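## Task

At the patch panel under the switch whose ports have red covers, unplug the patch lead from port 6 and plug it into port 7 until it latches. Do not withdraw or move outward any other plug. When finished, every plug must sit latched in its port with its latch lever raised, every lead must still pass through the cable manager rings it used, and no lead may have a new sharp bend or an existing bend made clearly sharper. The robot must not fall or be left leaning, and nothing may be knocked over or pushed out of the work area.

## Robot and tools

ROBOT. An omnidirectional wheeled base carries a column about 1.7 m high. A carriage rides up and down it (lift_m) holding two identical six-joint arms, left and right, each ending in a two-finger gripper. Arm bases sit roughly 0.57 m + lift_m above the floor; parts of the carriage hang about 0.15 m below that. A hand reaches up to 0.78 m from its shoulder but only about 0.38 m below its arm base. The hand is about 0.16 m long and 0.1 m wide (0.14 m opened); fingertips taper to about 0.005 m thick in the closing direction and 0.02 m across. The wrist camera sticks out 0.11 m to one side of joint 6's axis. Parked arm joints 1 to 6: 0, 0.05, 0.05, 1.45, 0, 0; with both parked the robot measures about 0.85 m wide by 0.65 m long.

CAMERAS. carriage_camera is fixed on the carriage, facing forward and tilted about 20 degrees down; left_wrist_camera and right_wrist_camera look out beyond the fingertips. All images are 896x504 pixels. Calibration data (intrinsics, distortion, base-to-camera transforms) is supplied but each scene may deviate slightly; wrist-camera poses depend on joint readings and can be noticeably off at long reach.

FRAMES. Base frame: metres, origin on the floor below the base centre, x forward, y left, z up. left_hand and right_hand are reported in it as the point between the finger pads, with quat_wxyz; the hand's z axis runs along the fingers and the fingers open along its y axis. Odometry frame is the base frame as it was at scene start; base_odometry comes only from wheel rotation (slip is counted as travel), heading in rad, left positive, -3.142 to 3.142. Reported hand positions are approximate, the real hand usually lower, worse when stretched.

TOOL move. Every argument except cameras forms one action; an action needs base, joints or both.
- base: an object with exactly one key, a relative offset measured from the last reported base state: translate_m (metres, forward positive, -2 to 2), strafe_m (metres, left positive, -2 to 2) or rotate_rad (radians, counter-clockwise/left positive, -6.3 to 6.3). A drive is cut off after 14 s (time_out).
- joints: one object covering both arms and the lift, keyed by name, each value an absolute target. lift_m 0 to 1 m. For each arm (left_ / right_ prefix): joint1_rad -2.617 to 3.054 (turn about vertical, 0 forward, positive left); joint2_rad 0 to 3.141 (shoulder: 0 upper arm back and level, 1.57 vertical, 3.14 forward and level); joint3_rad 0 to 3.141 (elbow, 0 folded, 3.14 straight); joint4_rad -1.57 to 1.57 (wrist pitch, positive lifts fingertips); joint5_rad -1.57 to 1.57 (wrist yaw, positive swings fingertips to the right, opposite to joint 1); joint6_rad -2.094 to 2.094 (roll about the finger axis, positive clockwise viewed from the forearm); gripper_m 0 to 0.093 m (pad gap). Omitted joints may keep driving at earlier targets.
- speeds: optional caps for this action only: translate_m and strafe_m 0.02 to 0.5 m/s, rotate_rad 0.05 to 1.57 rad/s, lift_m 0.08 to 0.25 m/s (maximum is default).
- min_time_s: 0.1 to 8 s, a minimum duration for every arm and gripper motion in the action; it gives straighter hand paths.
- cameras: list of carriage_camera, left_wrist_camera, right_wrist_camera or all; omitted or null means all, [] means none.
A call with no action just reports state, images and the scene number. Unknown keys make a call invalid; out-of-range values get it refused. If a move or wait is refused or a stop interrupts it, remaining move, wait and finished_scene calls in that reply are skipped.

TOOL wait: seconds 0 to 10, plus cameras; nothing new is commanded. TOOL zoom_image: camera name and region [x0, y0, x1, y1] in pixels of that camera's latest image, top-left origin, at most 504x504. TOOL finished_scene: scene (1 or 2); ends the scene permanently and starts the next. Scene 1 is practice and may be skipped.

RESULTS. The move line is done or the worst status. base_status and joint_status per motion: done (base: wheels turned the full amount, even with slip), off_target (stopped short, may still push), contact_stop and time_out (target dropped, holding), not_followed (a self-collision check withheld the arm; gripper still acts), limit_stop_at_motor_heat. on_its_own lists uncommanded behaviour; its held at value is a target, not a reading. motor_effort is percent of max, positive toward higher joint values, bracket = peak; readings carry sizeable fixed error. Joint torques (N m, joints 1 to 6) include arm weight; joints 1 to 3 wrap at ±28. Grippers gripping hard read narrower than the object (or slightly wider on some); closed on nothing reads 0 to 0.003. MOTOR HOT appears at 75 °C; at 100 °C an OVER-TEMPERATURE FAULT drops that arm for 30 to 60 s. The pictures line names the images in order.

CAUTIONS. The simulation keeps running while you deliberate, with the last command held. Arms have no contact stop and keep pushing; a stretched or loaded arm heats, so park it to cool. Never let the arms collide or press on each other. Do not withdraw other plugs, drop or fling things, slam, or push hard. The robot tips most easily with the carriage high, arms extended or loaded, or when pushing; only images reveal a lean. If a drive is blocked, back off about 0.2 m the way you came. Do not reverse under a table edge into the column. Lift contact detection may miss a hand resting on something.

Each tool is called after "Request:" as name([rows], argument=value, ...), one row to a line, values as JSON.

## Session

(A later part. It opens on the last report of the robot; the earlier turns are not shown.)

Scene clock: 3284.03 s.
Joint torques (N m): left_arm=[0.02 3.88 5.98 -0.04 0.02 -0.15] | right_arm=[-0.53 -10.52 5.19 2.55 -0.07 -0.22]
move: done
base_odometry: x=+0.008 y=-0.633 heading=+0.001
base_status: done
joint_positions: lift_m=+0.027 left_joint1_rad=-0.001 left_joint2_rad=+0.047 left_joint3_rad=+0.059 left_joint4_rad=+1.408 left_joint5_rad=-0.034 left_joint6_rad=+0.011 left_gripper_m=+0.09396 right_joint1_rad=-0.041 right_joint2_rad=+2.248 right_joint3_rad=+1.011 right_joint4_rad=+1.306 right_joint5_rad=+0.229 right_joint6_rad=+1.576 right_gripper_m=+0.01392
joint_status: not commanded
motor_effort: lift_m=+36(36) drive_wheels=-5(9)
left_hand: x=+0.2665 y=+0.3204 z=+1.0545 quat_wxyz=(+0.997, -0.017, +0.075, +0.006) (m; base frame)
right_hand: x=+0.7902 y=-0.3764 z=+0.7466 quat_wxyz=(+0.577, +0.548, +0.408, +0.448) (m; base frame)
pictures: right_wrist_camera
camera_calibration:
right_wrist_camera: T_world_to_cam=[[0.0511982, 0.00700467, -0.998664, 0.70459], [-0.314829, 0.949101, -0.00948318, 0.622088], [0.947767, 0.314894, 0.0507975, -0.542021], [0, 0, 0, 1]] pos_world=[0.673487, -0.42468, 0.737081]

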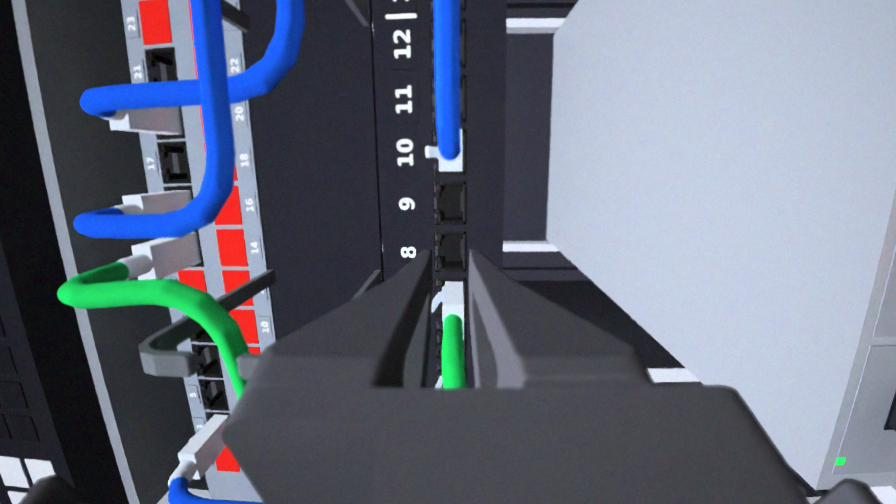

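Request:
move(joints={"right_gripper_m": 0.0}, min_time_s=1.2, cameras=["right_wrist_camera"])

Request:
zoom_image(camera="right_wrist_camera", region=[400, 220, 500, 320])

Scene clock: 3298.43 s.
Joint torques (N m): left_arm=[0.03 3.73 5.94 -0.02 0.02 -0.16] | right_arm=[-0.39 -10.59 5.31 2.61 -0.04 -0.21]
move: off_target
base_odometry: x=+0.008 y=-0.633 heading=+0.001
base_status: not commanded
joint_positions: lift_m=+0.027 left_joint1_rad=-0.001 left_joint2_rad=+0.047 left_joint3_rad=+0.059 left_joint4_rad=+1.408 left_joint5_rad=-0.034 left_joint6_rad=+0.011 left_gripper_m=+0.09396 right_joint1_rad=-0.041 right_joint2_rad=+2.248 right_joint3_rad=+1.011 right_joint4_rad=+1.304 right_joint5_rad=+0.229 right_joint6_rad=+1.576 right_gripper_m=+0.00622
joint_status: right_gripper_m off_target (ended at +0.00624, target +0.00000)
motor_effort: lift_m=+36(36) drive_wheels=-4(6)
left_hand: x=+0.2665 y=+0.3204 z=+1.0545 quat_wxyz=(+0.997, -0.017, +0.075, +0.006) (m; base frame)
right_hand: x=+0.7902 y=-0.3764 z=+0.7462 quat_wxyz=(+0.576, +0.548, +0.408, +0.448) (m; base frame)
pictures: right_wrist_camera
camera_calibration:
right_wrist_camera: T_world_to_cam=[[0.0497117, 0.00703825, -0.998739, 0.705465], [-0.314758, 0.94913, -0.00897823, 0.621677], [0.947869, 0.314807, 0.0493981, -0.541084], [0, 0, 0, 1]] pos_world=[0.673485, -0.42468, 0.736886]

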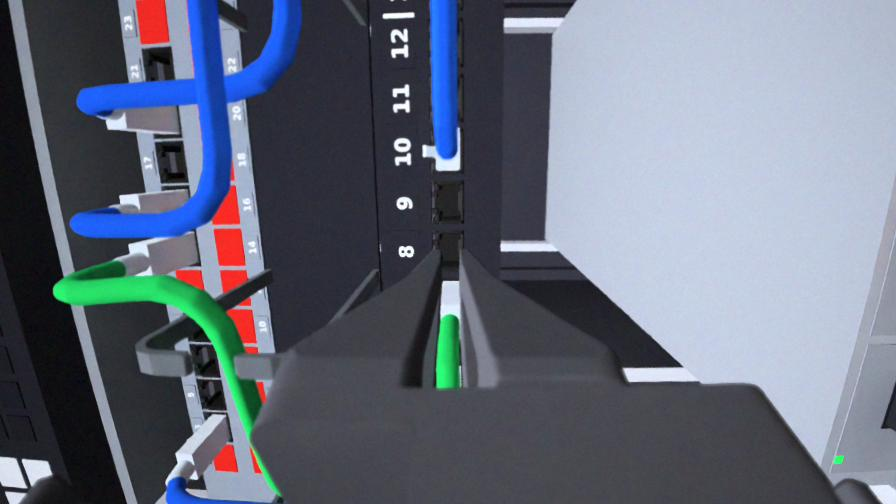

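Scaled by 5.040 from the camera's 896x504 image, which has a finer 1280x720 frame.

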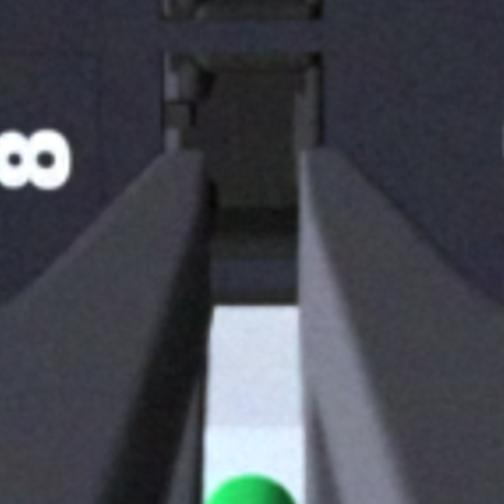

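Request:
move(base={"translate_m": 0.013}, joints={"lift_m": 0.032}, speeds={"translate_m": 0.02}, cameras=["right_wrist_camera"])

Request:
zoom_image(camera="right_wrist_camera", region=[400, 220, 500, 320])

Scene clock: 3306.87 s.
Joint torques (N m): left_arm=[0.06 3.64 5.9 -0.05 0.03 -0.14] | right_arm=[-0.65 -10.32 9.01 1.91 -0.39 -0.19]
move: done
base_odometry: x=+0.021 y=-0.634 heading=+0.000
base_status: done
joint_positions: lift_m=+0.032 left_joint1_rad=-0.001 left_joint2_rad=+0.047 left_joint3_rad=+0.059 left_joint4_rad=+1.408 left_joint5_rad=-0.034 left_joint6_rad=+0.011 left_gripper_m=+0.09396 right_joint1_rad=-0.041 right_joint2_rad=+2.248 right_joint3_rad=+0.962 right_joint4_rad=+1.358 right_joint5_rad=+0.251 right_joint6_rad=+1.576 right_gripper_m=+0.00621
joint_status: all done
motor_effort: lift_m=+43(53) drive_wheels=+9(12)
left_hand: x=+0.2664 y=+0.3204 z=+1.0588 quat_wxyz=(+0.997, -0.017, +0.075, +0.006) (m; base frame)
right_hand: x=+0.7786 y=-0.3796 z=+0.7452 quat_wxyz=(+0.582, +0.552, +0.401, +0.443) (m; base frame)
pictures: right_wrist_camera
camera_calibration:
right_wrist_camera: T_world_to_cam=[[0.0548942, 0.00727713, -0.998466, 0.700957], [-0.293756, 0.955836, -0.00918383, 0.607416], [0.954303, 0.293809, 0.0546076, -0.545869], [0, 0, 0, 1]] pos_world=[0.660878, -0.42531, 0.735269]

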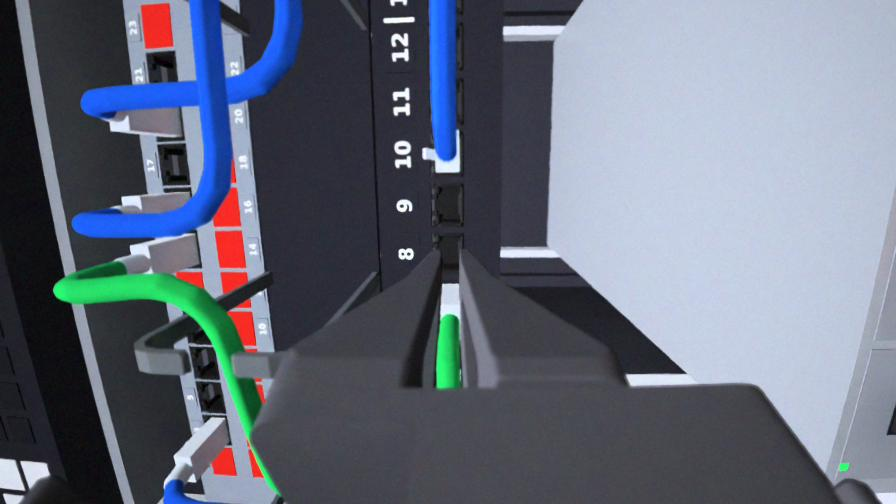

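Scaled by 5.040 from the camera's 896x504 image, which has a finer 1280x720 frame.

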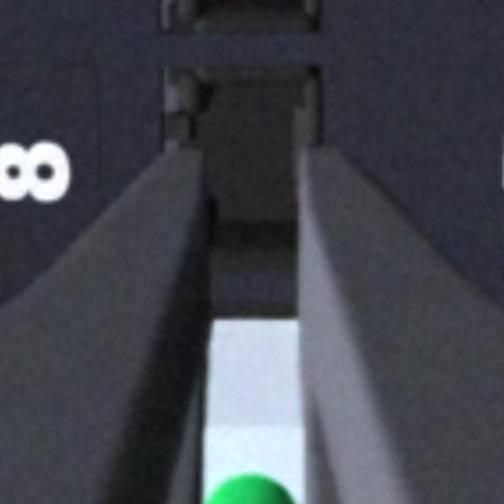

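Request:
move(base={"translate_m": 0.01}, joints={"lift_m": 0.036}, speeds={"translate_m": 0.02}, cameras=["right_wrist_camera"])

Request:
zoom_image(camera="right_wrist_camera", region=[400, 220, 500, 320])

Scene clock: 3342.37 s.
Joint torques (N m): left_arm=[-0.01 3.71 5.91 -0.04 0.02 -0.16] | right_arm=[-0.91 -10.18 11.88 1.58 -0.59 -0.23]
move: done
base_odometry: x=+0.031 y=-0.634 heading=+0.000
base_status: done
joint_positions: lift_m=+0.036 left_joint1_rad=-0.001 left_joint2_rad=+0.047 left_joint3_rad=+0.059 left_joint4_rad=+1.408 left_joint5_rad=-0.034 left_joint6_rad=+0.011 left_gripper_m=+0.09396 right_joint1_rad=-0.034 right_joint2_rad=+2.248 right_joint3_rad=+0.928 right_joint4_rad=+1.391 right_joint5_rad=+0.269 right_joint6_rad=+1.576 right_gripper_m=+0.00621
joint_status: all done
motor_effort: lift_m=+43(53) drive_wheels=+14(17)
left_hand: x=+0.2664 y=+0.3204 z=+1.0629 quat_wxyz=(+0.997, -0.017, +0.075, +0.006) (m; base frame)
right_hand: x=+0.7707 y=-0.3788 z=+0.7450 quat_wxyz=(+0.584, +0.555, +0.397, +0.440) (m; base frame)
pictures: right_wrist_camera
camera_calibration:
right_wrist_camera: T_world_to_cam=[[0.0546989, 0.00790153, -0.998472, 0.701599], [-0.282402, 0.959264, -0.00787947, 0.595887], [0.957735, 0.282401, 0.0547021, -0.545628], [0, 0, 0, 1]] pos_world=[0.65247, -0.423071, 0.735069]

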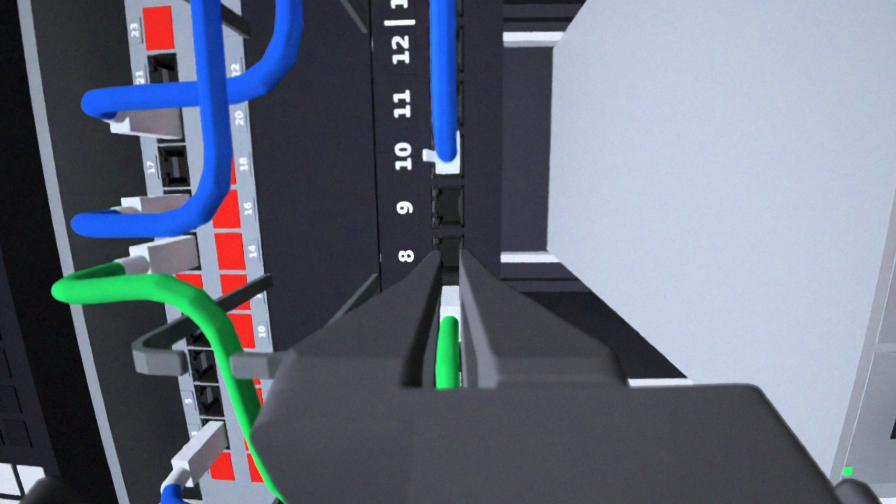

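Scaled by 5.040 from the camera's 896x504 image, which has a finer 1280x720 frame.

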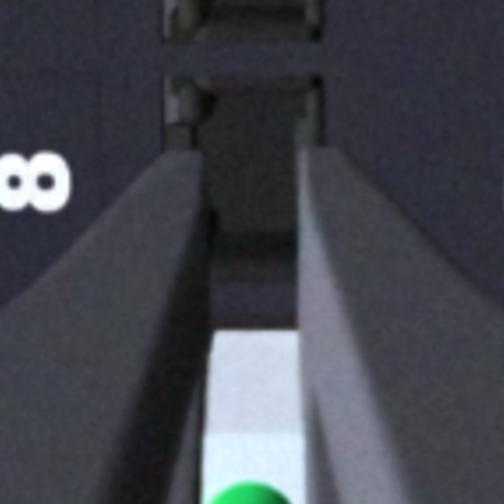

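Request:
move(base={"translate_m": -0.014}, joints={"lift_m": 0.031}, speeds={"translate_m": 0.02}, cameras=["right_wrist_camera"])

Request:
zoom_image(camera="right_wrist_camera", region=[400, 220, 500, 320])

Scene clock: 3354.90 s.
Joint torques (N m): left_arm=[0.01 3.63 5.93 -0.02 0.02 -0.15] | right_arm=[-0.65 -10.4 7.58 2.3 -0.37 -0.18]
move: done
base_odometry: x=+0.017 y=-0.634 heading=+0.000
base_status: done
joint_positions: lift_m=+0.031 left_joint1_rad=-0.001 left_joint2_rad=+0.047 left_joint3_rad=+0.059 left_joint4_rad=+1.408 left_joint5_rad=-0.034 left_joint6_rad=+0.011 left_gripper_m=+0.09396 right_joint1_rad=-0.034 right_joint2_rad=+2.248 right_joint3_rad=+0.983 right_joint4_rad=+1.328 right_joint5_rad=+0.249 right_joint6_rad=+1.576 right_gripper_m=+0.00621
joint_status: all done
motor_effort: lift_m=+35(36) drive_wheels=+2(6)
left_hand: x=+0.2665 y=+0.3204 z=+1.0585 quat_wxyz=(+0.997, -0.017, +0.075, +0.006) (m; base frame)
right_hand: x=+0.7838 y=-0.3758 z=+0.7456 quat_wxyz=(+0.578, +0.552, +0.406, +0.443) (m; base frame)
pictures: right_wrist_camera
camera_calibration:
right_wrist_camera: T_world_to_cam=[[0.0460828, 0.00781762, -0.998907, 0.708386], [-0.302142, 0.953241, -0.00647853, 0.60889], [0.952149, 0.30211, 0.04629, -0.540929], [0, 0, 0, 1]] pos_world=[0.666371, -0.422537, 0.736596]

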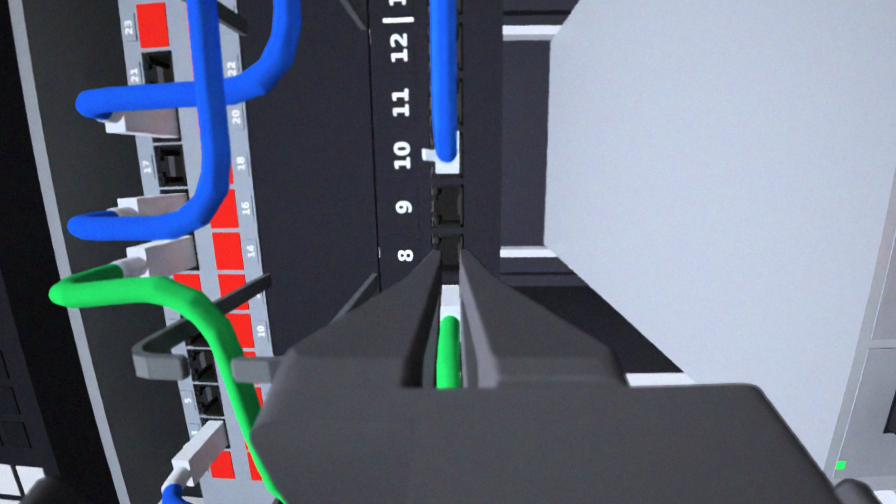

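Scaled by 5.040 from the camera's 896x504 image, which has a finer 1280x720 frame.

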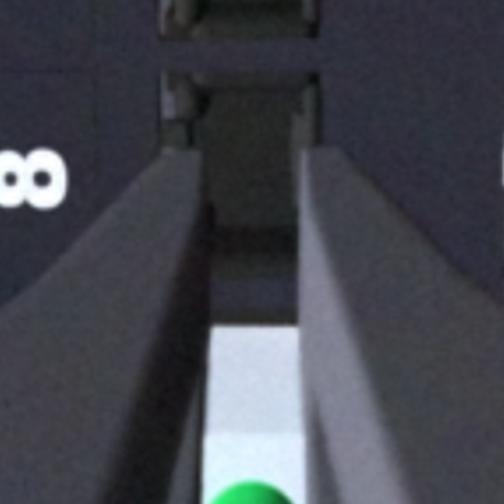

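Request:
move(base={"translate_m": -0.006}, joints={"lift_m": 0.029}, speeds={"translate_m": 0.02}, cameras=["right_wrist_camera"])

Request:
zoom_image(camera="right_wrist_camera", region=[400, 220, 500, 320])

Scene clock: 3361.93 s.
Joint torques (N m): left_arm=[0.01 3.75 5.93 -0.05 0.03 -0.15] | right_arm=[-0.58 -10.52 5.79 2.59 -0.14 -0.23]
move: done
base_odometry: x=+0.011 y=-0.633 heading=+0.000
base_status: done
joint_positions: lift_m=+0.029 left_joint1_rad=-0.001 left_joint2_rad=+0.047 left_joint3_rad=+0.059 left_joint4_rad=+1.408 left_joint5_rad=-0.034 left_joint6_rad=+0.011 left_gripper_m=+0.09396 right_joint1_rad=-0.039 right_joint2_rad=+2.248 right_joint3_rad=+1.006 right_joint4_rad=+1.303 right_joint5_rad=+0.235 right_joint6_rad=+1.576 right_gripper_m=+0.00621
joint_status: all done
motor_effort: lift_m=+35(36) drive_wheels=-6(9)
left_hand: x=+0.2665 y=+0.3204 z=+1.0566 quat_wxyz=(+0.997, -0.017, +0.075, +0.006) (m; base frame)
right_hand: x=+0.7891 y=-0.3763 z=+0.7460 quat_wxyz=(+0.576, +0.551, +0.409, +0.445) (m; base frame)
pictures: right_wrist_camera
camera_calibration:
right_wrist_camera: T_world_to_cam=[[0.0432846, 0.00754135, -0.999034, 0.710901], [-0.310532, 0.950542, -0.00627894, 0.616423], [0.949577, 0.310504, 0.0434856, -0.538583], [0, 0, 0, 1]] pos_world=[0.672074, -0.424065, 0.737505]

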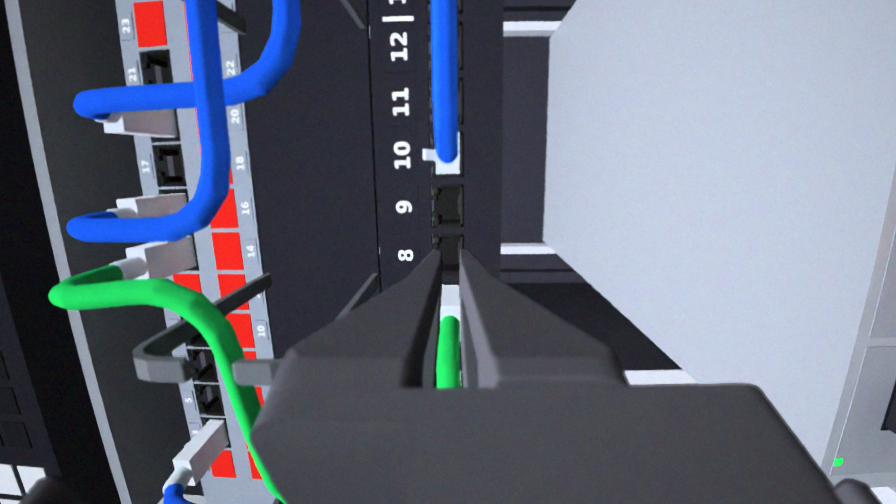

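Scaled by 5.040 from the camera's 896x504 image, which has a finer 1280x720 frame.

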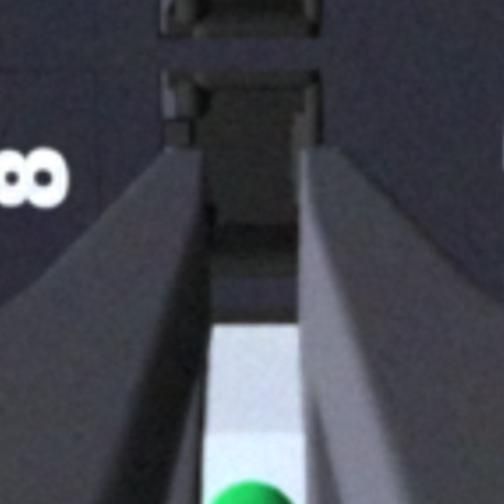

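Request:
move(joints={"right_gripper_m": 0.014}, min_time_s=0.8, cameras=["right_wrist_camera"])

Request:
zoom_image(camera="right_wrist_camera", region=[400, 220, 500, 320])

Scene clock: 3381.73 s.
Joint torques (N m): left_arm=[0.02 3.74 5.9 -0.03 0.04 -0.15] | right_arm=[-0.54 -10.59 5.53 2.58 -0.05 -0.21]
move: done
base_odometry: x=+0.011 y=-0.633 heading=+0.000
base_status: not commanded
joint_positions: lift_m=+0.029 left_joint1_rad=-0.001 left_joint2_rad=+0.047 left_joint3_rad=+0.059 left_joint4_rad=+1.408 left_joint5_rad=-0.034 left_joint6_rad=+0.011 left_gripper_m=+0.09396 right_joint1_rad=-0.039 right_joint2_rad=+2.248 right_joint3_rad=+1.006 right_joint4_rad=+1.303 right_joint5_rad=+0.230 right_joint6_rad=+1.576 right_gripper_m=+0.01392
joint_status: all done
motor_effort: lift_m=+35(35) drive_wheels=-5(6)
left_hand: x=+0.2665 y=+0.3204 z=+1.0566 quat_wxyz=(+0.997, -0.017, +0.075, +0.006) (m; base frame)
right_hand: x=+0.7893 y=-0.3754 z=+0.7461 quat_wxyz=(+0.575, +0.550, +0.410, +0.446) (m; base frame)
pictures: right_wrist_camera
camera_calibration:
right_wrist_camera: T_world_to_cam=[[0.0432468, 0.00745135, -0.999037, 0.710866], [-0.315629, 0.94886, -0.00658602, 0.619252], [0.947896, 0.31561, 0.043387, -0.535782], [0, 0, 0, 1]] pos_world=[0.672577, -0.423782, 0.737505]

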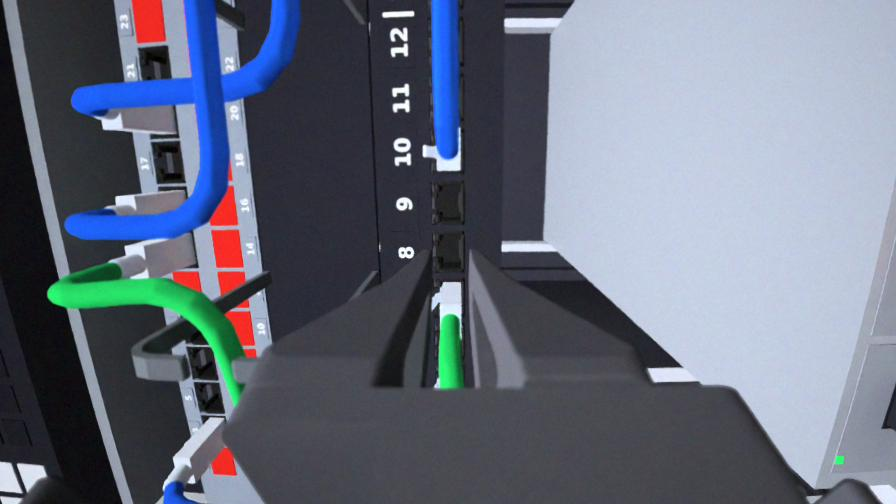

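Scaled by 5.040 from the camera's 896x504 image, which has a finer 1280x720 frame.

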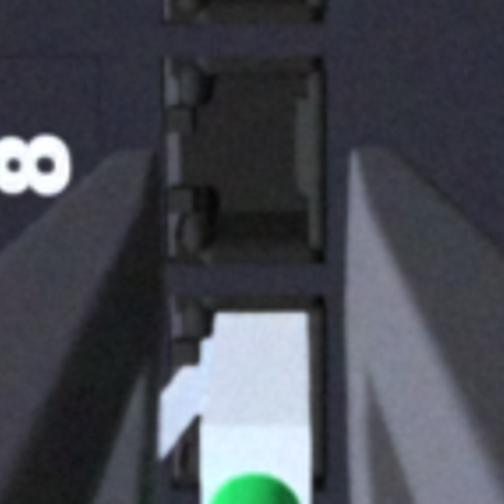

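Request:
move(joints={"right_gripper_m": 0.03}, min_time_s=0.8, cameras=[])

Request:
move(base={"translate_m": -0.03}, speeds={"translate_m": 0.03}, cameras=["right_wrist_camera"])

Request:
zoom_image(camera="right_wrist_camera", region=[390, 200, 510, 320])

Scene clock: 3395.93 s.
Joint torques (N m): left_arm=[0.01 3.71 5.94 -0.03 0.03 -0.15] | right_arm=[-0.51 -10.41 5.91 2.57 -0.11 -0.16]
move: done
base_odometry: x=+0.011 y=-0.633 heading=+0.000
base_status: not commanded
joint_positions: lift_m=+0.029 left_joint1_rad=-0.001 left_joint2_rad=+0.047 left_joint3_rad=+0.059 left_joint4_rad=+1.408 left_joint5_rad=-0.034 left_joint6_rad=+0.011 left_gripper_m=+0.09396 right_joint1_rad=-0.039 right_joint2_rad=+2.248 right_joint3_rad=+1.006 right_joint4_rad=+1.303 right_joint5_rad=+0.230 right_joint6_rad=+1.576 right_gripper_m=+0.02990
joint_status: all done
motor_effort: lift_m=+35(35) drive_wheels=-5(6)
left_hand: x=+0.2665 y=+0.3204 z=+1.0566 quat_wxyz=(+0.997, -0.017, +0.075, +0.006) (m; base frame)
right_hand: x=+0.7893 y=-0.3754 z=+0.7461 quat_wxyz=(+0.575, +0.549, +0.411, +0.446) (m; base frame)
pictures: none
No camera images: "cameras" was empty.

Scene clock: 3397.33 s.
Joint torques (N m): left_arm=[0.03 3.75 6 -0.02 0.04 -0.15] | right_arm=[-0.25 -10.66 5.7 2.55 -0.09 -0.16]
move: done
base_odometry: x=-0.019 y=-0.633 heading=+0.001
base_status: done
joint_positions: lift_m=+0.029 left_joint1_rad=-0.001 left_joint2_rad=+0.047 left_joint3_rad=+0.059 left_joint4_rad=+1.408 left_joint5_rad=-0.034 left_joint6_rad=+0.011 left_gripper_m=+0.09396 right_joint1_rad=-0.041 right_joint2_rad=+2.248 right_joint3_rad=+1.006 right_joint4_rad=+1.304 right_joint5_rad=+0.229 right_joint6_rad=+1.576 right_gripper_m=+0.02990
joint_status: not commanded
motor_effort: lift_m=+35(35) drive_wheels=-12(16)
left_hand: x=+0.2664 y=+0.3204 z=+1.0566 quat_wxyz=(+0.997, -0.017, +0.075, +0.006) (m; base frame)
right_hand: x=+0.7892 y=-0.3768 z=+0.7462 quat_wxyz=(+0.575, +0.550, +0.410, +0.446) (m; base frame)
pictures: right_wrist_camera
camera_calibration:
right_wrist_camera: T_world_to_cam=[[0.0440177, 0.00730741, -0.999004, 0.710377], [-0.31371, 0.949494, -0.00687731, 0.619516], [0.948498, 0.313701, 0.0440869, -0.536951], [0, 0, 0, 1]] pos_world=[0.672377, -0.424976, 0.737603]

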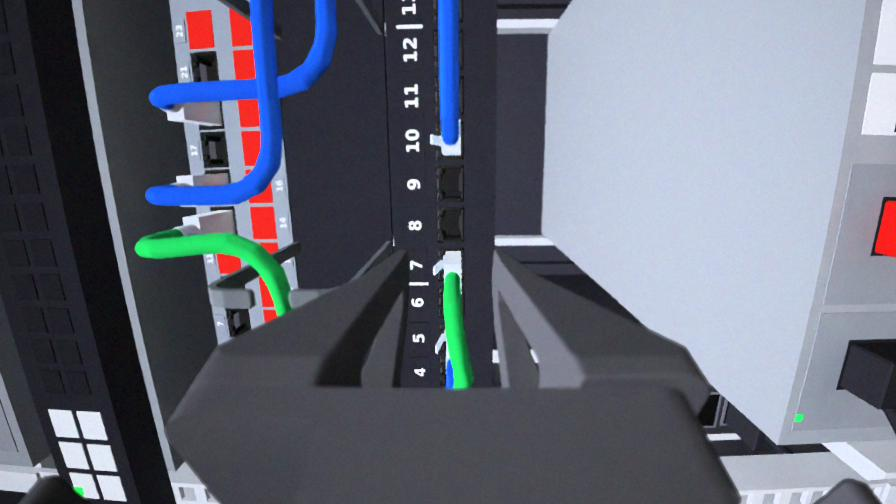

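Scaled by 4.200 from the camera's 896x504 image, which has a finer 1280x720 frame.

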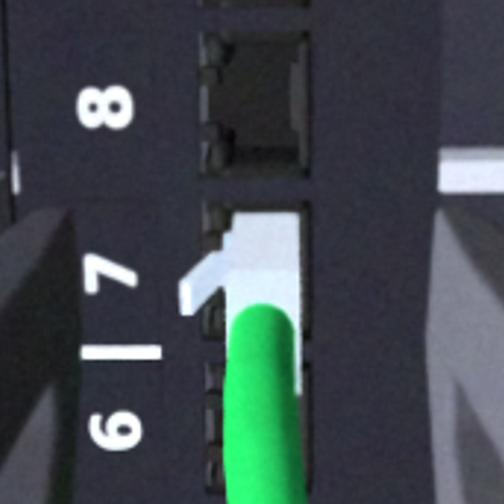

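Request:
move(base={"translate_m": -0.085}, speeds={"translate_m": 0.07}, cameras=["right_wrist_camera"])

Request:
move(joints={"lift_m": 0.22}, cameras=["right_wrist_camera"])

Request:
zoom_image(camera="right_wrist_camera", region=[770, 70, 830, 130])

Request:
zoom_image(camera="right_wrist_camera", region=[755, 170, 815, 230])

Request:
zoom_image(camera="right_wrist_camera", region=[740, 220, 800, 280])

Scene clock: 3406.90 s.
Joint torques (N m): left_arm=[0.03 3.7 5.89 0 0.03 -0.15] | right_arm=[-0.32 -10.77 5.63 2.64 -0.15 -0.22]
move: done
base_odometry: x=-0.103 y=-0.634 heading=+0.001
base_status: done
joint_positions: lift_m=+0.029 left_joint1_rad=-0.001 left_joint2_rad=+0.047 left_joint3_rad=+0.059 left_joint4_rad=+1.406 left_joint5_rad=-0.034 left_joint6_rad=+0.011 left_gripper_m=+0.09396 right_joint1_rad=-0.042 right_joint2_rad=+2.248 right_joint3_rad=+1.006 right_joint4_rad=+1.304 right_joint5_rad=+0.229 right_joint6_rad=+1.576 right_gripper_m=+0.02990
joint_status: not commanded
motor_effort: lift_m=+35(35) drive_wheels=+11(18)
left_hand: x=+0.2669 y=+0.3204 z=+1.0565 quat_wxyz=(+0.997, -0.017, +0.076, +0.006) (m; base frame)
right_hand: x=+0.7892 y=-0.3770 z=+0.7465 quat_wxyz=(+0.576, +0.550, +0.410, +0.446) (m; base frame)
pictures: right_wrist_camera
camera_calibration:
right_wrist_camera: T_world_to_cam=[[0.0447798, 0.00724166, -0.998971, 0.709911], [-0.313805, 0.94946, -0.00718386, 0.619984], [0.948431, 0.313804, 0.0447891, -0.537323], [0, 0, 0, 1]] pos_world=[0.672378, -0.425177, 0.737701]

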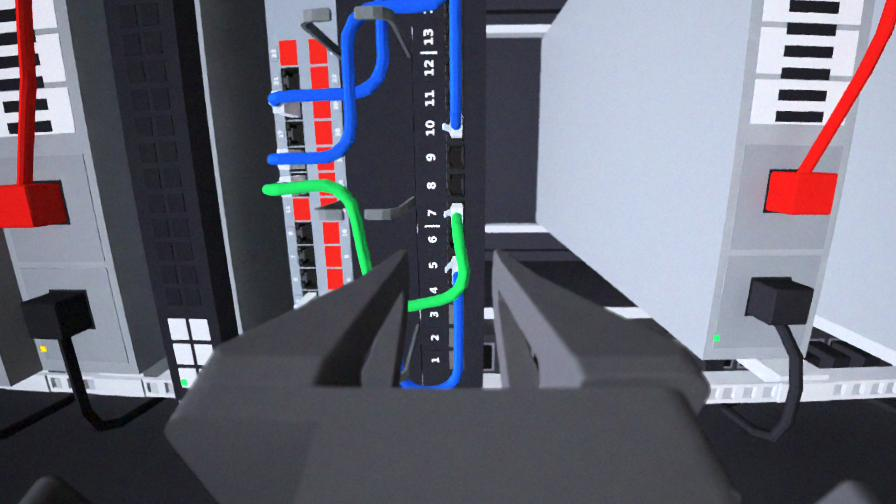

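Scene clock: 3408.20 s.
Joint torques (N m): left_arm=[0.02 3.77 5.96 0.02 0.03 -0.14] | right_arm=[-0.44 -10.65 5.45 2.47 -0.05 -0.21]
move: done
base_odometry: x=-0.103 y=-0.634 heading=+0.001
base_status: not commanded
joint_positions: lift_m=+0.220 left_joint1_rad=-0.001 left_joint2_rad=+0.047 left_joint3_rad=+0.059 left_joint4_rad=+1.406 left_joint5_rad=-0.034 left_joint6_rad=+0.011 left_gripper_m=+0.09396 right_joint1_rad=-0.042 right_joint2_rad=+2.248 right_joint3_rad=+1.008 right_joint4_rad=+1.314 right_joint5_rad=+0.229 right_joint6_rad=+1.576 right_gripper_m=+0.02990
joint_status: all done
motor_effort: lift_m=+43(54) drive_wheels=+11(13)
left_hand: x=+0.2669 y=+0.3204 z=+1.2468 quat_wxyz=(+0.997, -0.017, +0.076, +0.006) (m; base frame)
right_hand: x=+0.7894 y=-0.3770 z=+0.9400 quat_wxyz=(+0.578, +0.547, +0.406, +0.449) (m; base frame)
pictures: right_wrist_camera
camera_calibration:
right_wrist_camera: T_world_to_cam=[[0.0569745, 0.0067383, -0.998353, 0.89287], [-0.313656, 0.949467, -0.0114915, 0.625372], [0.947826, 0.313794, 0.0562089, -0.556445], [0, 0, 0, 1]] pos_world=[0.672694, -0.425177, 0.929863]

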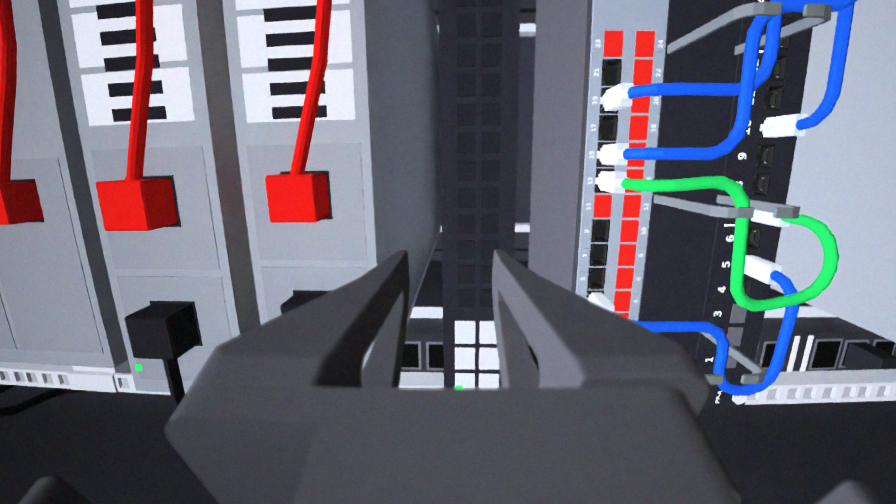

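Scaled by 8.400 from the camera's 896x504 image, which has a finer 1280x720 frame.

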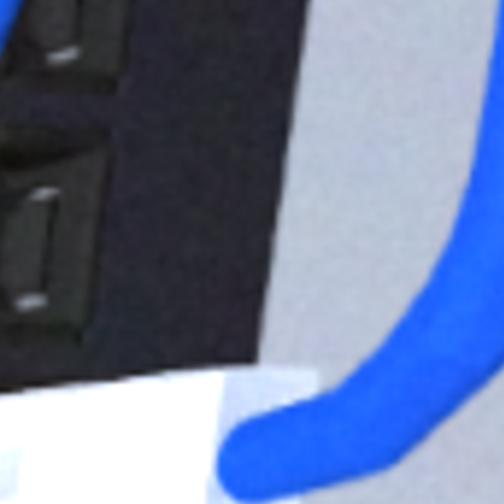

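Scaled by 8.400 from the camera's 896x504 image, which has a finer 1280x720 frame.

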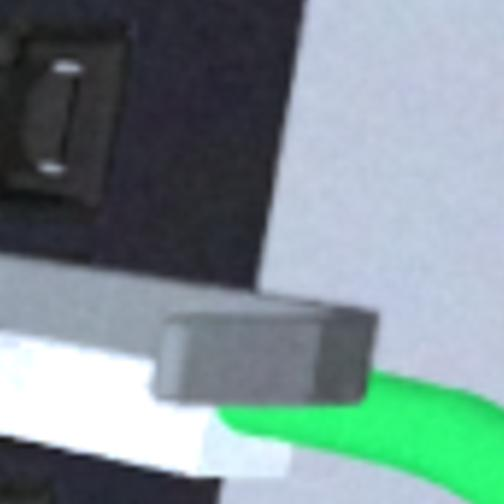

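Scaled by 8.400 from the camera's 896x504 image, which has a finer 1280x720 frame.

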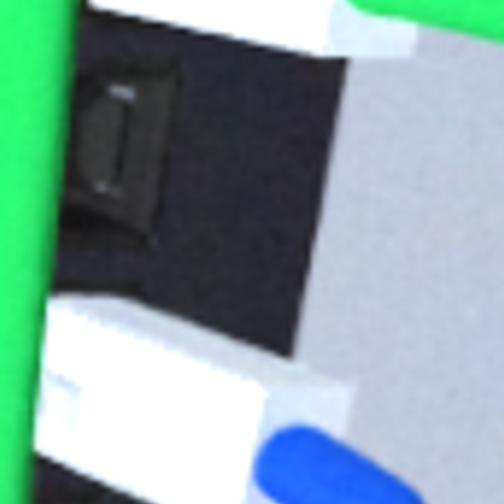

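Request:
move(cameras=["right_wrist_camera"])

Request:
zoom_image(camera="right_wrist_camera", region=[720, 60, 895, 320])

Scene clock: 3483.47 s.
Joint torques (N m): left_arm=[0.02 3.73 5.94 -0.02 0.03 -0.15] | right_arm=[-0.36 -10.56 5.34 2.45 -0.08 -0.28]
base_odometry: x=-0.103 y=-0.634 heading=+0.001
base_status: not commanded
joint_positions: lift_m=+0.220 left_joint1_rad=-0.001 left_joint2_rad=+0.047 left_joint3_rad=+0.059 left_joint4_rad=+1.406 left_joint5_rad=-0.034 left_joint6_rad=+0.011 left_gripper_m=+0.09396 right_joint1_rad=-0.042 right_joint2_rad=+2.248 right_joint3_rad=+1.008 right_joint4_rad=+1.314 right_joint5_rad=+0.229 right_joint6_rad=+1.576 right_gripper_m=+0.02990
joint_status: all done
motor_effort: lift_m=+43(54) drive_wheels=+11(13)
left_hand: x=+0.2669 y=+0.3204 z=+1.2468 quat_wxyz=(+0.997, -0.017, +0.076, +0.006) (m; base frame)
right_hand: x=+0.7894 y=-0.3770 z=+0.9400 quat_wxyz=(+0.578, +0.547, +0.406, +0.449) (m; base frame)
pictures: right_wrist_camera
camera_calibration:
right_wrist_camera: T_world_to_cam=[[0.0569745, 0.0067383, -0.998353, 0.89287], [-0.313656, 0.949467, -0.0114915, 0.625372], [0.947826, 0.313794, 0.0562089, -0.556445], [0, 0, 0, 1]] pos_world=[0.672694, -0.425177, 0.929863]

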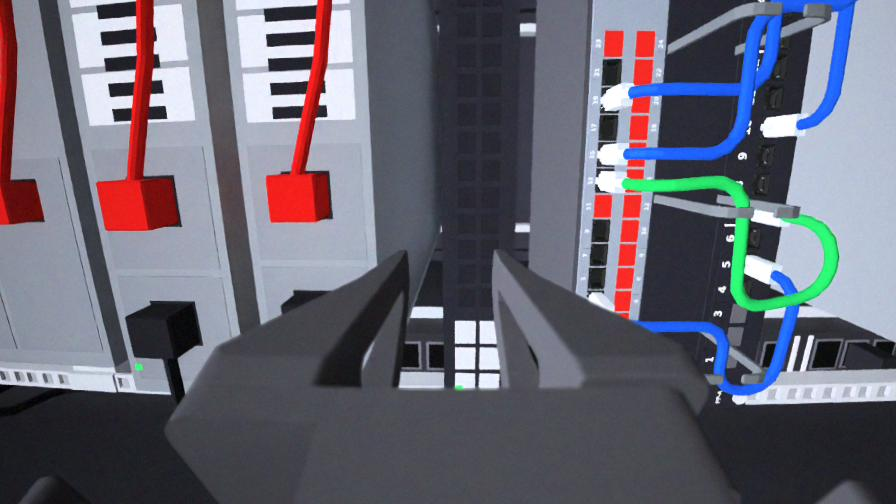

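Scaled by 1.938 from the camera's 896x504 image, which has a finer 1280x720 frame.

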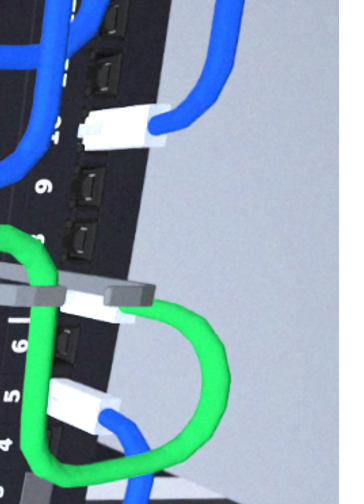

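Request:
zoom_image(camera="right_wrist_camera", region=[700, 180, 860, 320])

Scaled by 3.150 from the camera's 896x504 image, which has a finer 1280x720 frame.

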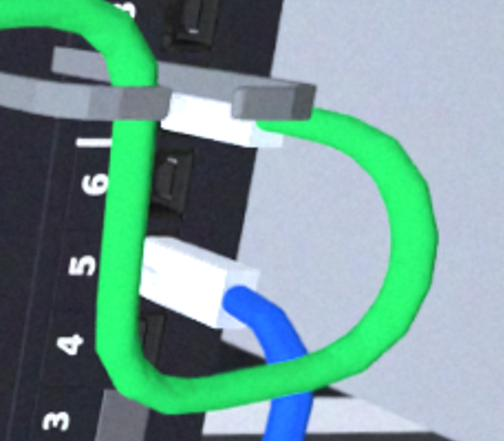

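Request:
move(cameras=["carriage_camera", "left_wrist_camera", "right_wrist_camera"])

Request:
zoom_image(camera="right_wrist_camera", region=[725, 255, 785, 315])

Scene clock: 3559.87 s.
Joint torques (N m): left_arm=[-0.02 3.73 5.96 -0.01 0.02 -0.15] | right_arm=[-0.39 -10.54 5.42 2.46 -0.08 -0.19]
base_odometry: x=-0.103 y=-0.634 heading=+0.001
base_status: not commanded
joint_positions: lift_m=+0.220 left_joint1_rad=-0.001 left_joint2_rad=+0.047 left_joint3_rad=+0.059 left_joint4_rad=+1.406 left_joint5_rad=-0.034 left_joint6_rad=+0.011 left_gripper_m=+0.09396 right_joint1_rad=-0.042 right_joint2_rad=+2.248 right_joint3_rad=+1.008 right_joint4_rad=+1.314 right_joint5_rad=+0.229 right_joint6_rad=+1.576 right_gripper_m=+0.02990
joint_status: all done
motor_effort: lift_m=+43(54) drive_wheels=+11(13)
left_hand: x=+0.2669 y=+0.3204 z=+1.2468 quat_wxyz=(+0.997, -0.017, +0.076, +0.006) (m; base frame)
right_hand: x=+0.7894 y=-0.3770 z=+0.9400 quat_wxyz=(+0.578, +0.547, +0.406, +0.449) (m; base frame)
pictures: carriage_camera, left_wrist_camera, right_wrist_camera
camera_calibration:
carriage_camera: T_world_to_cam=[[-0.031539, -0.999314, -0.0194245, 0.0266123], [-0.335851, 0.0288998, -0.941472, 1.21489], [0.941387, -0.0231694, -0.336532, 0.26957], [0, 0, 0, 1]] pos_world=[0.155091, -0.00227023, 1.23502]
left_wrist_camera: T_world_to_cam=[[0.0251278, -0.999223, -0.0303538, 0.351516], [0.706565, 0.0392317, -0.706559, 0.684816], [0.707202, -0.00369263, 0.707002, -0.946731], [0, 0, 0, 1]] pos_world=[0.17683, 0.320881, 1.16387]
right_wrist_camera: T_world_to_cam=[[0.0569745, 0.0067383, -0.998353, 0.89287], [-0.313656, 0.949467, -0.0114915, 0.625372], [0.947826, 0.313794, 0.0562089, -0.556445], [0, 0, 0, 1]] pos_world=[0.672694, -0.425177, 0.929863]

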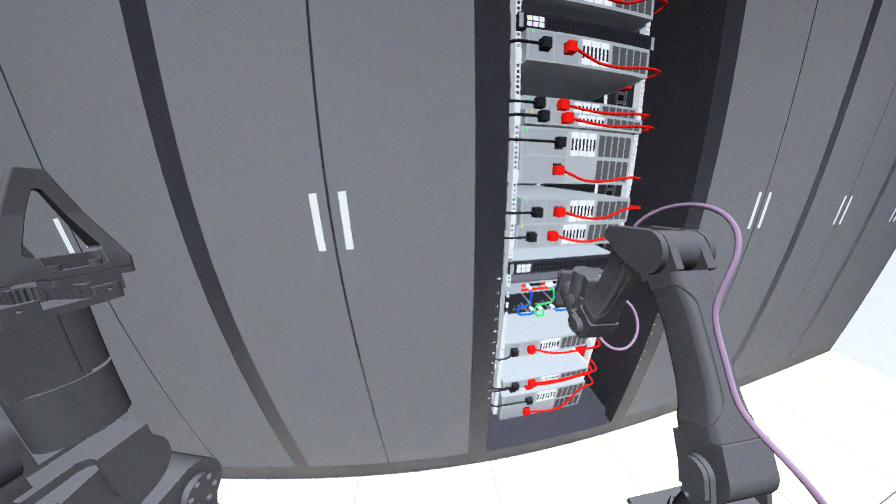

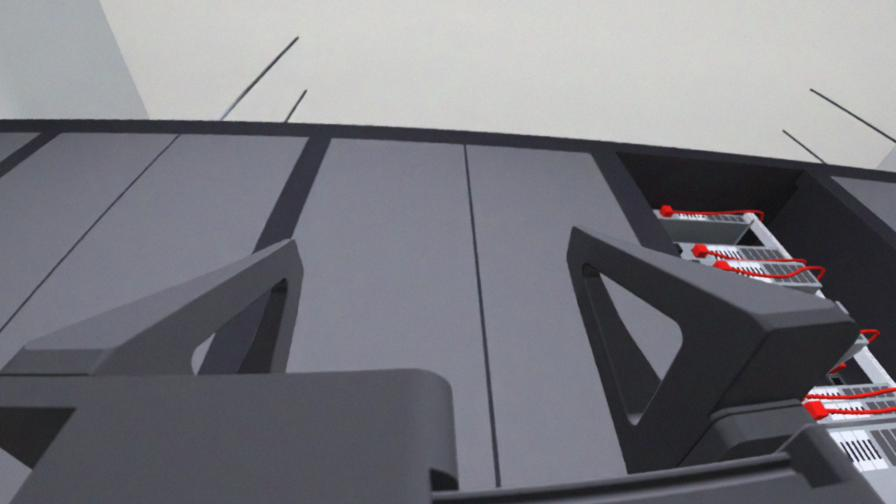

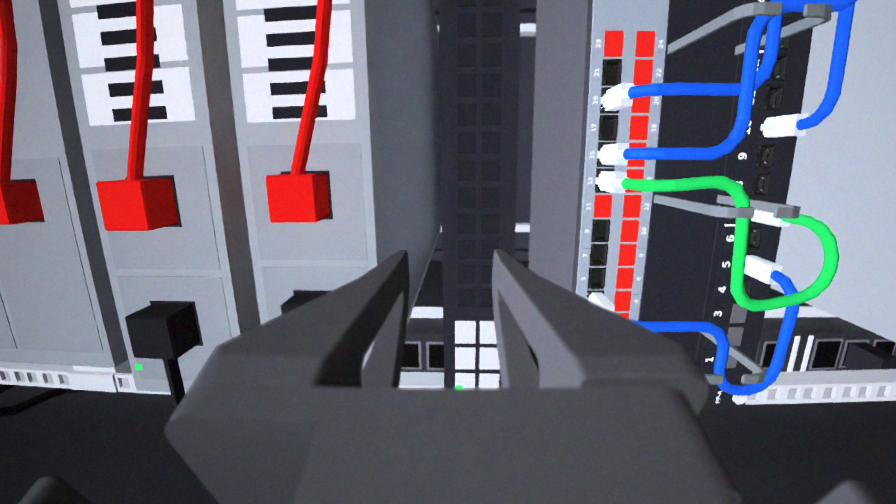

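Scaled by 8.400 from the camera's 896x504 image, which has a finer 1280x720 frame.

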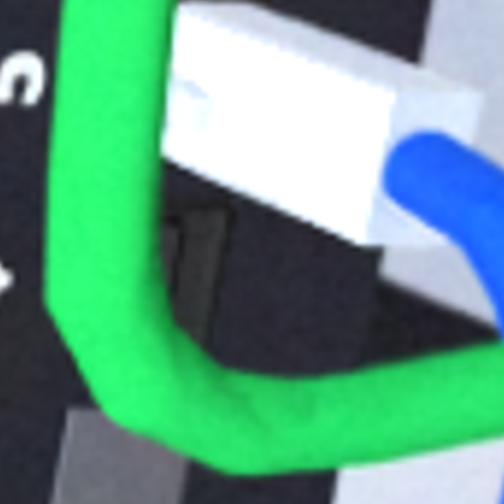

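Request:
zoom_image(camera="right_wrist_camera", region=[690, 315, 800, 405])

Request:
zoom_image(camera="right_wrist_camera", region=[690, 155, 800, 245])

Request:
zoom_image(camera="right_wrist_camera", region=[750, 200, 860, 320])

Scaled by 4.582 from the camera's 896x504 image, which has a finer 1280x720 frame.

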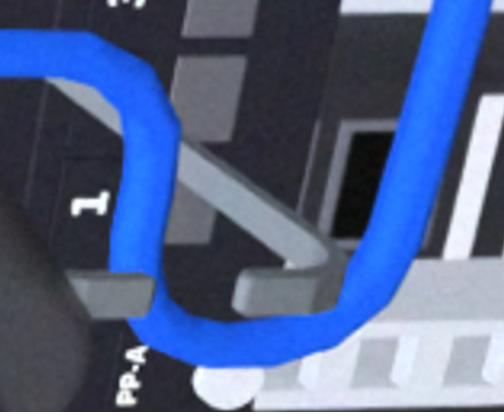

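Scaled by 4.582 from the camera's 896x504 image, which has a finer 1280x720 frame.

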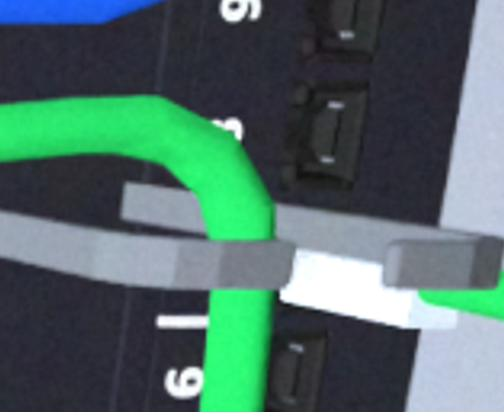

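Scaled by 4.200 from the camera's 896x504 image, which has a finer 1280x720 frame.

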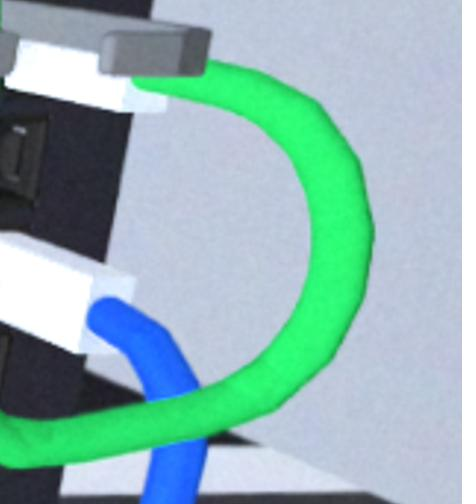

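Request:
finished_scene(scene=2)

The scene is finished: the task was done.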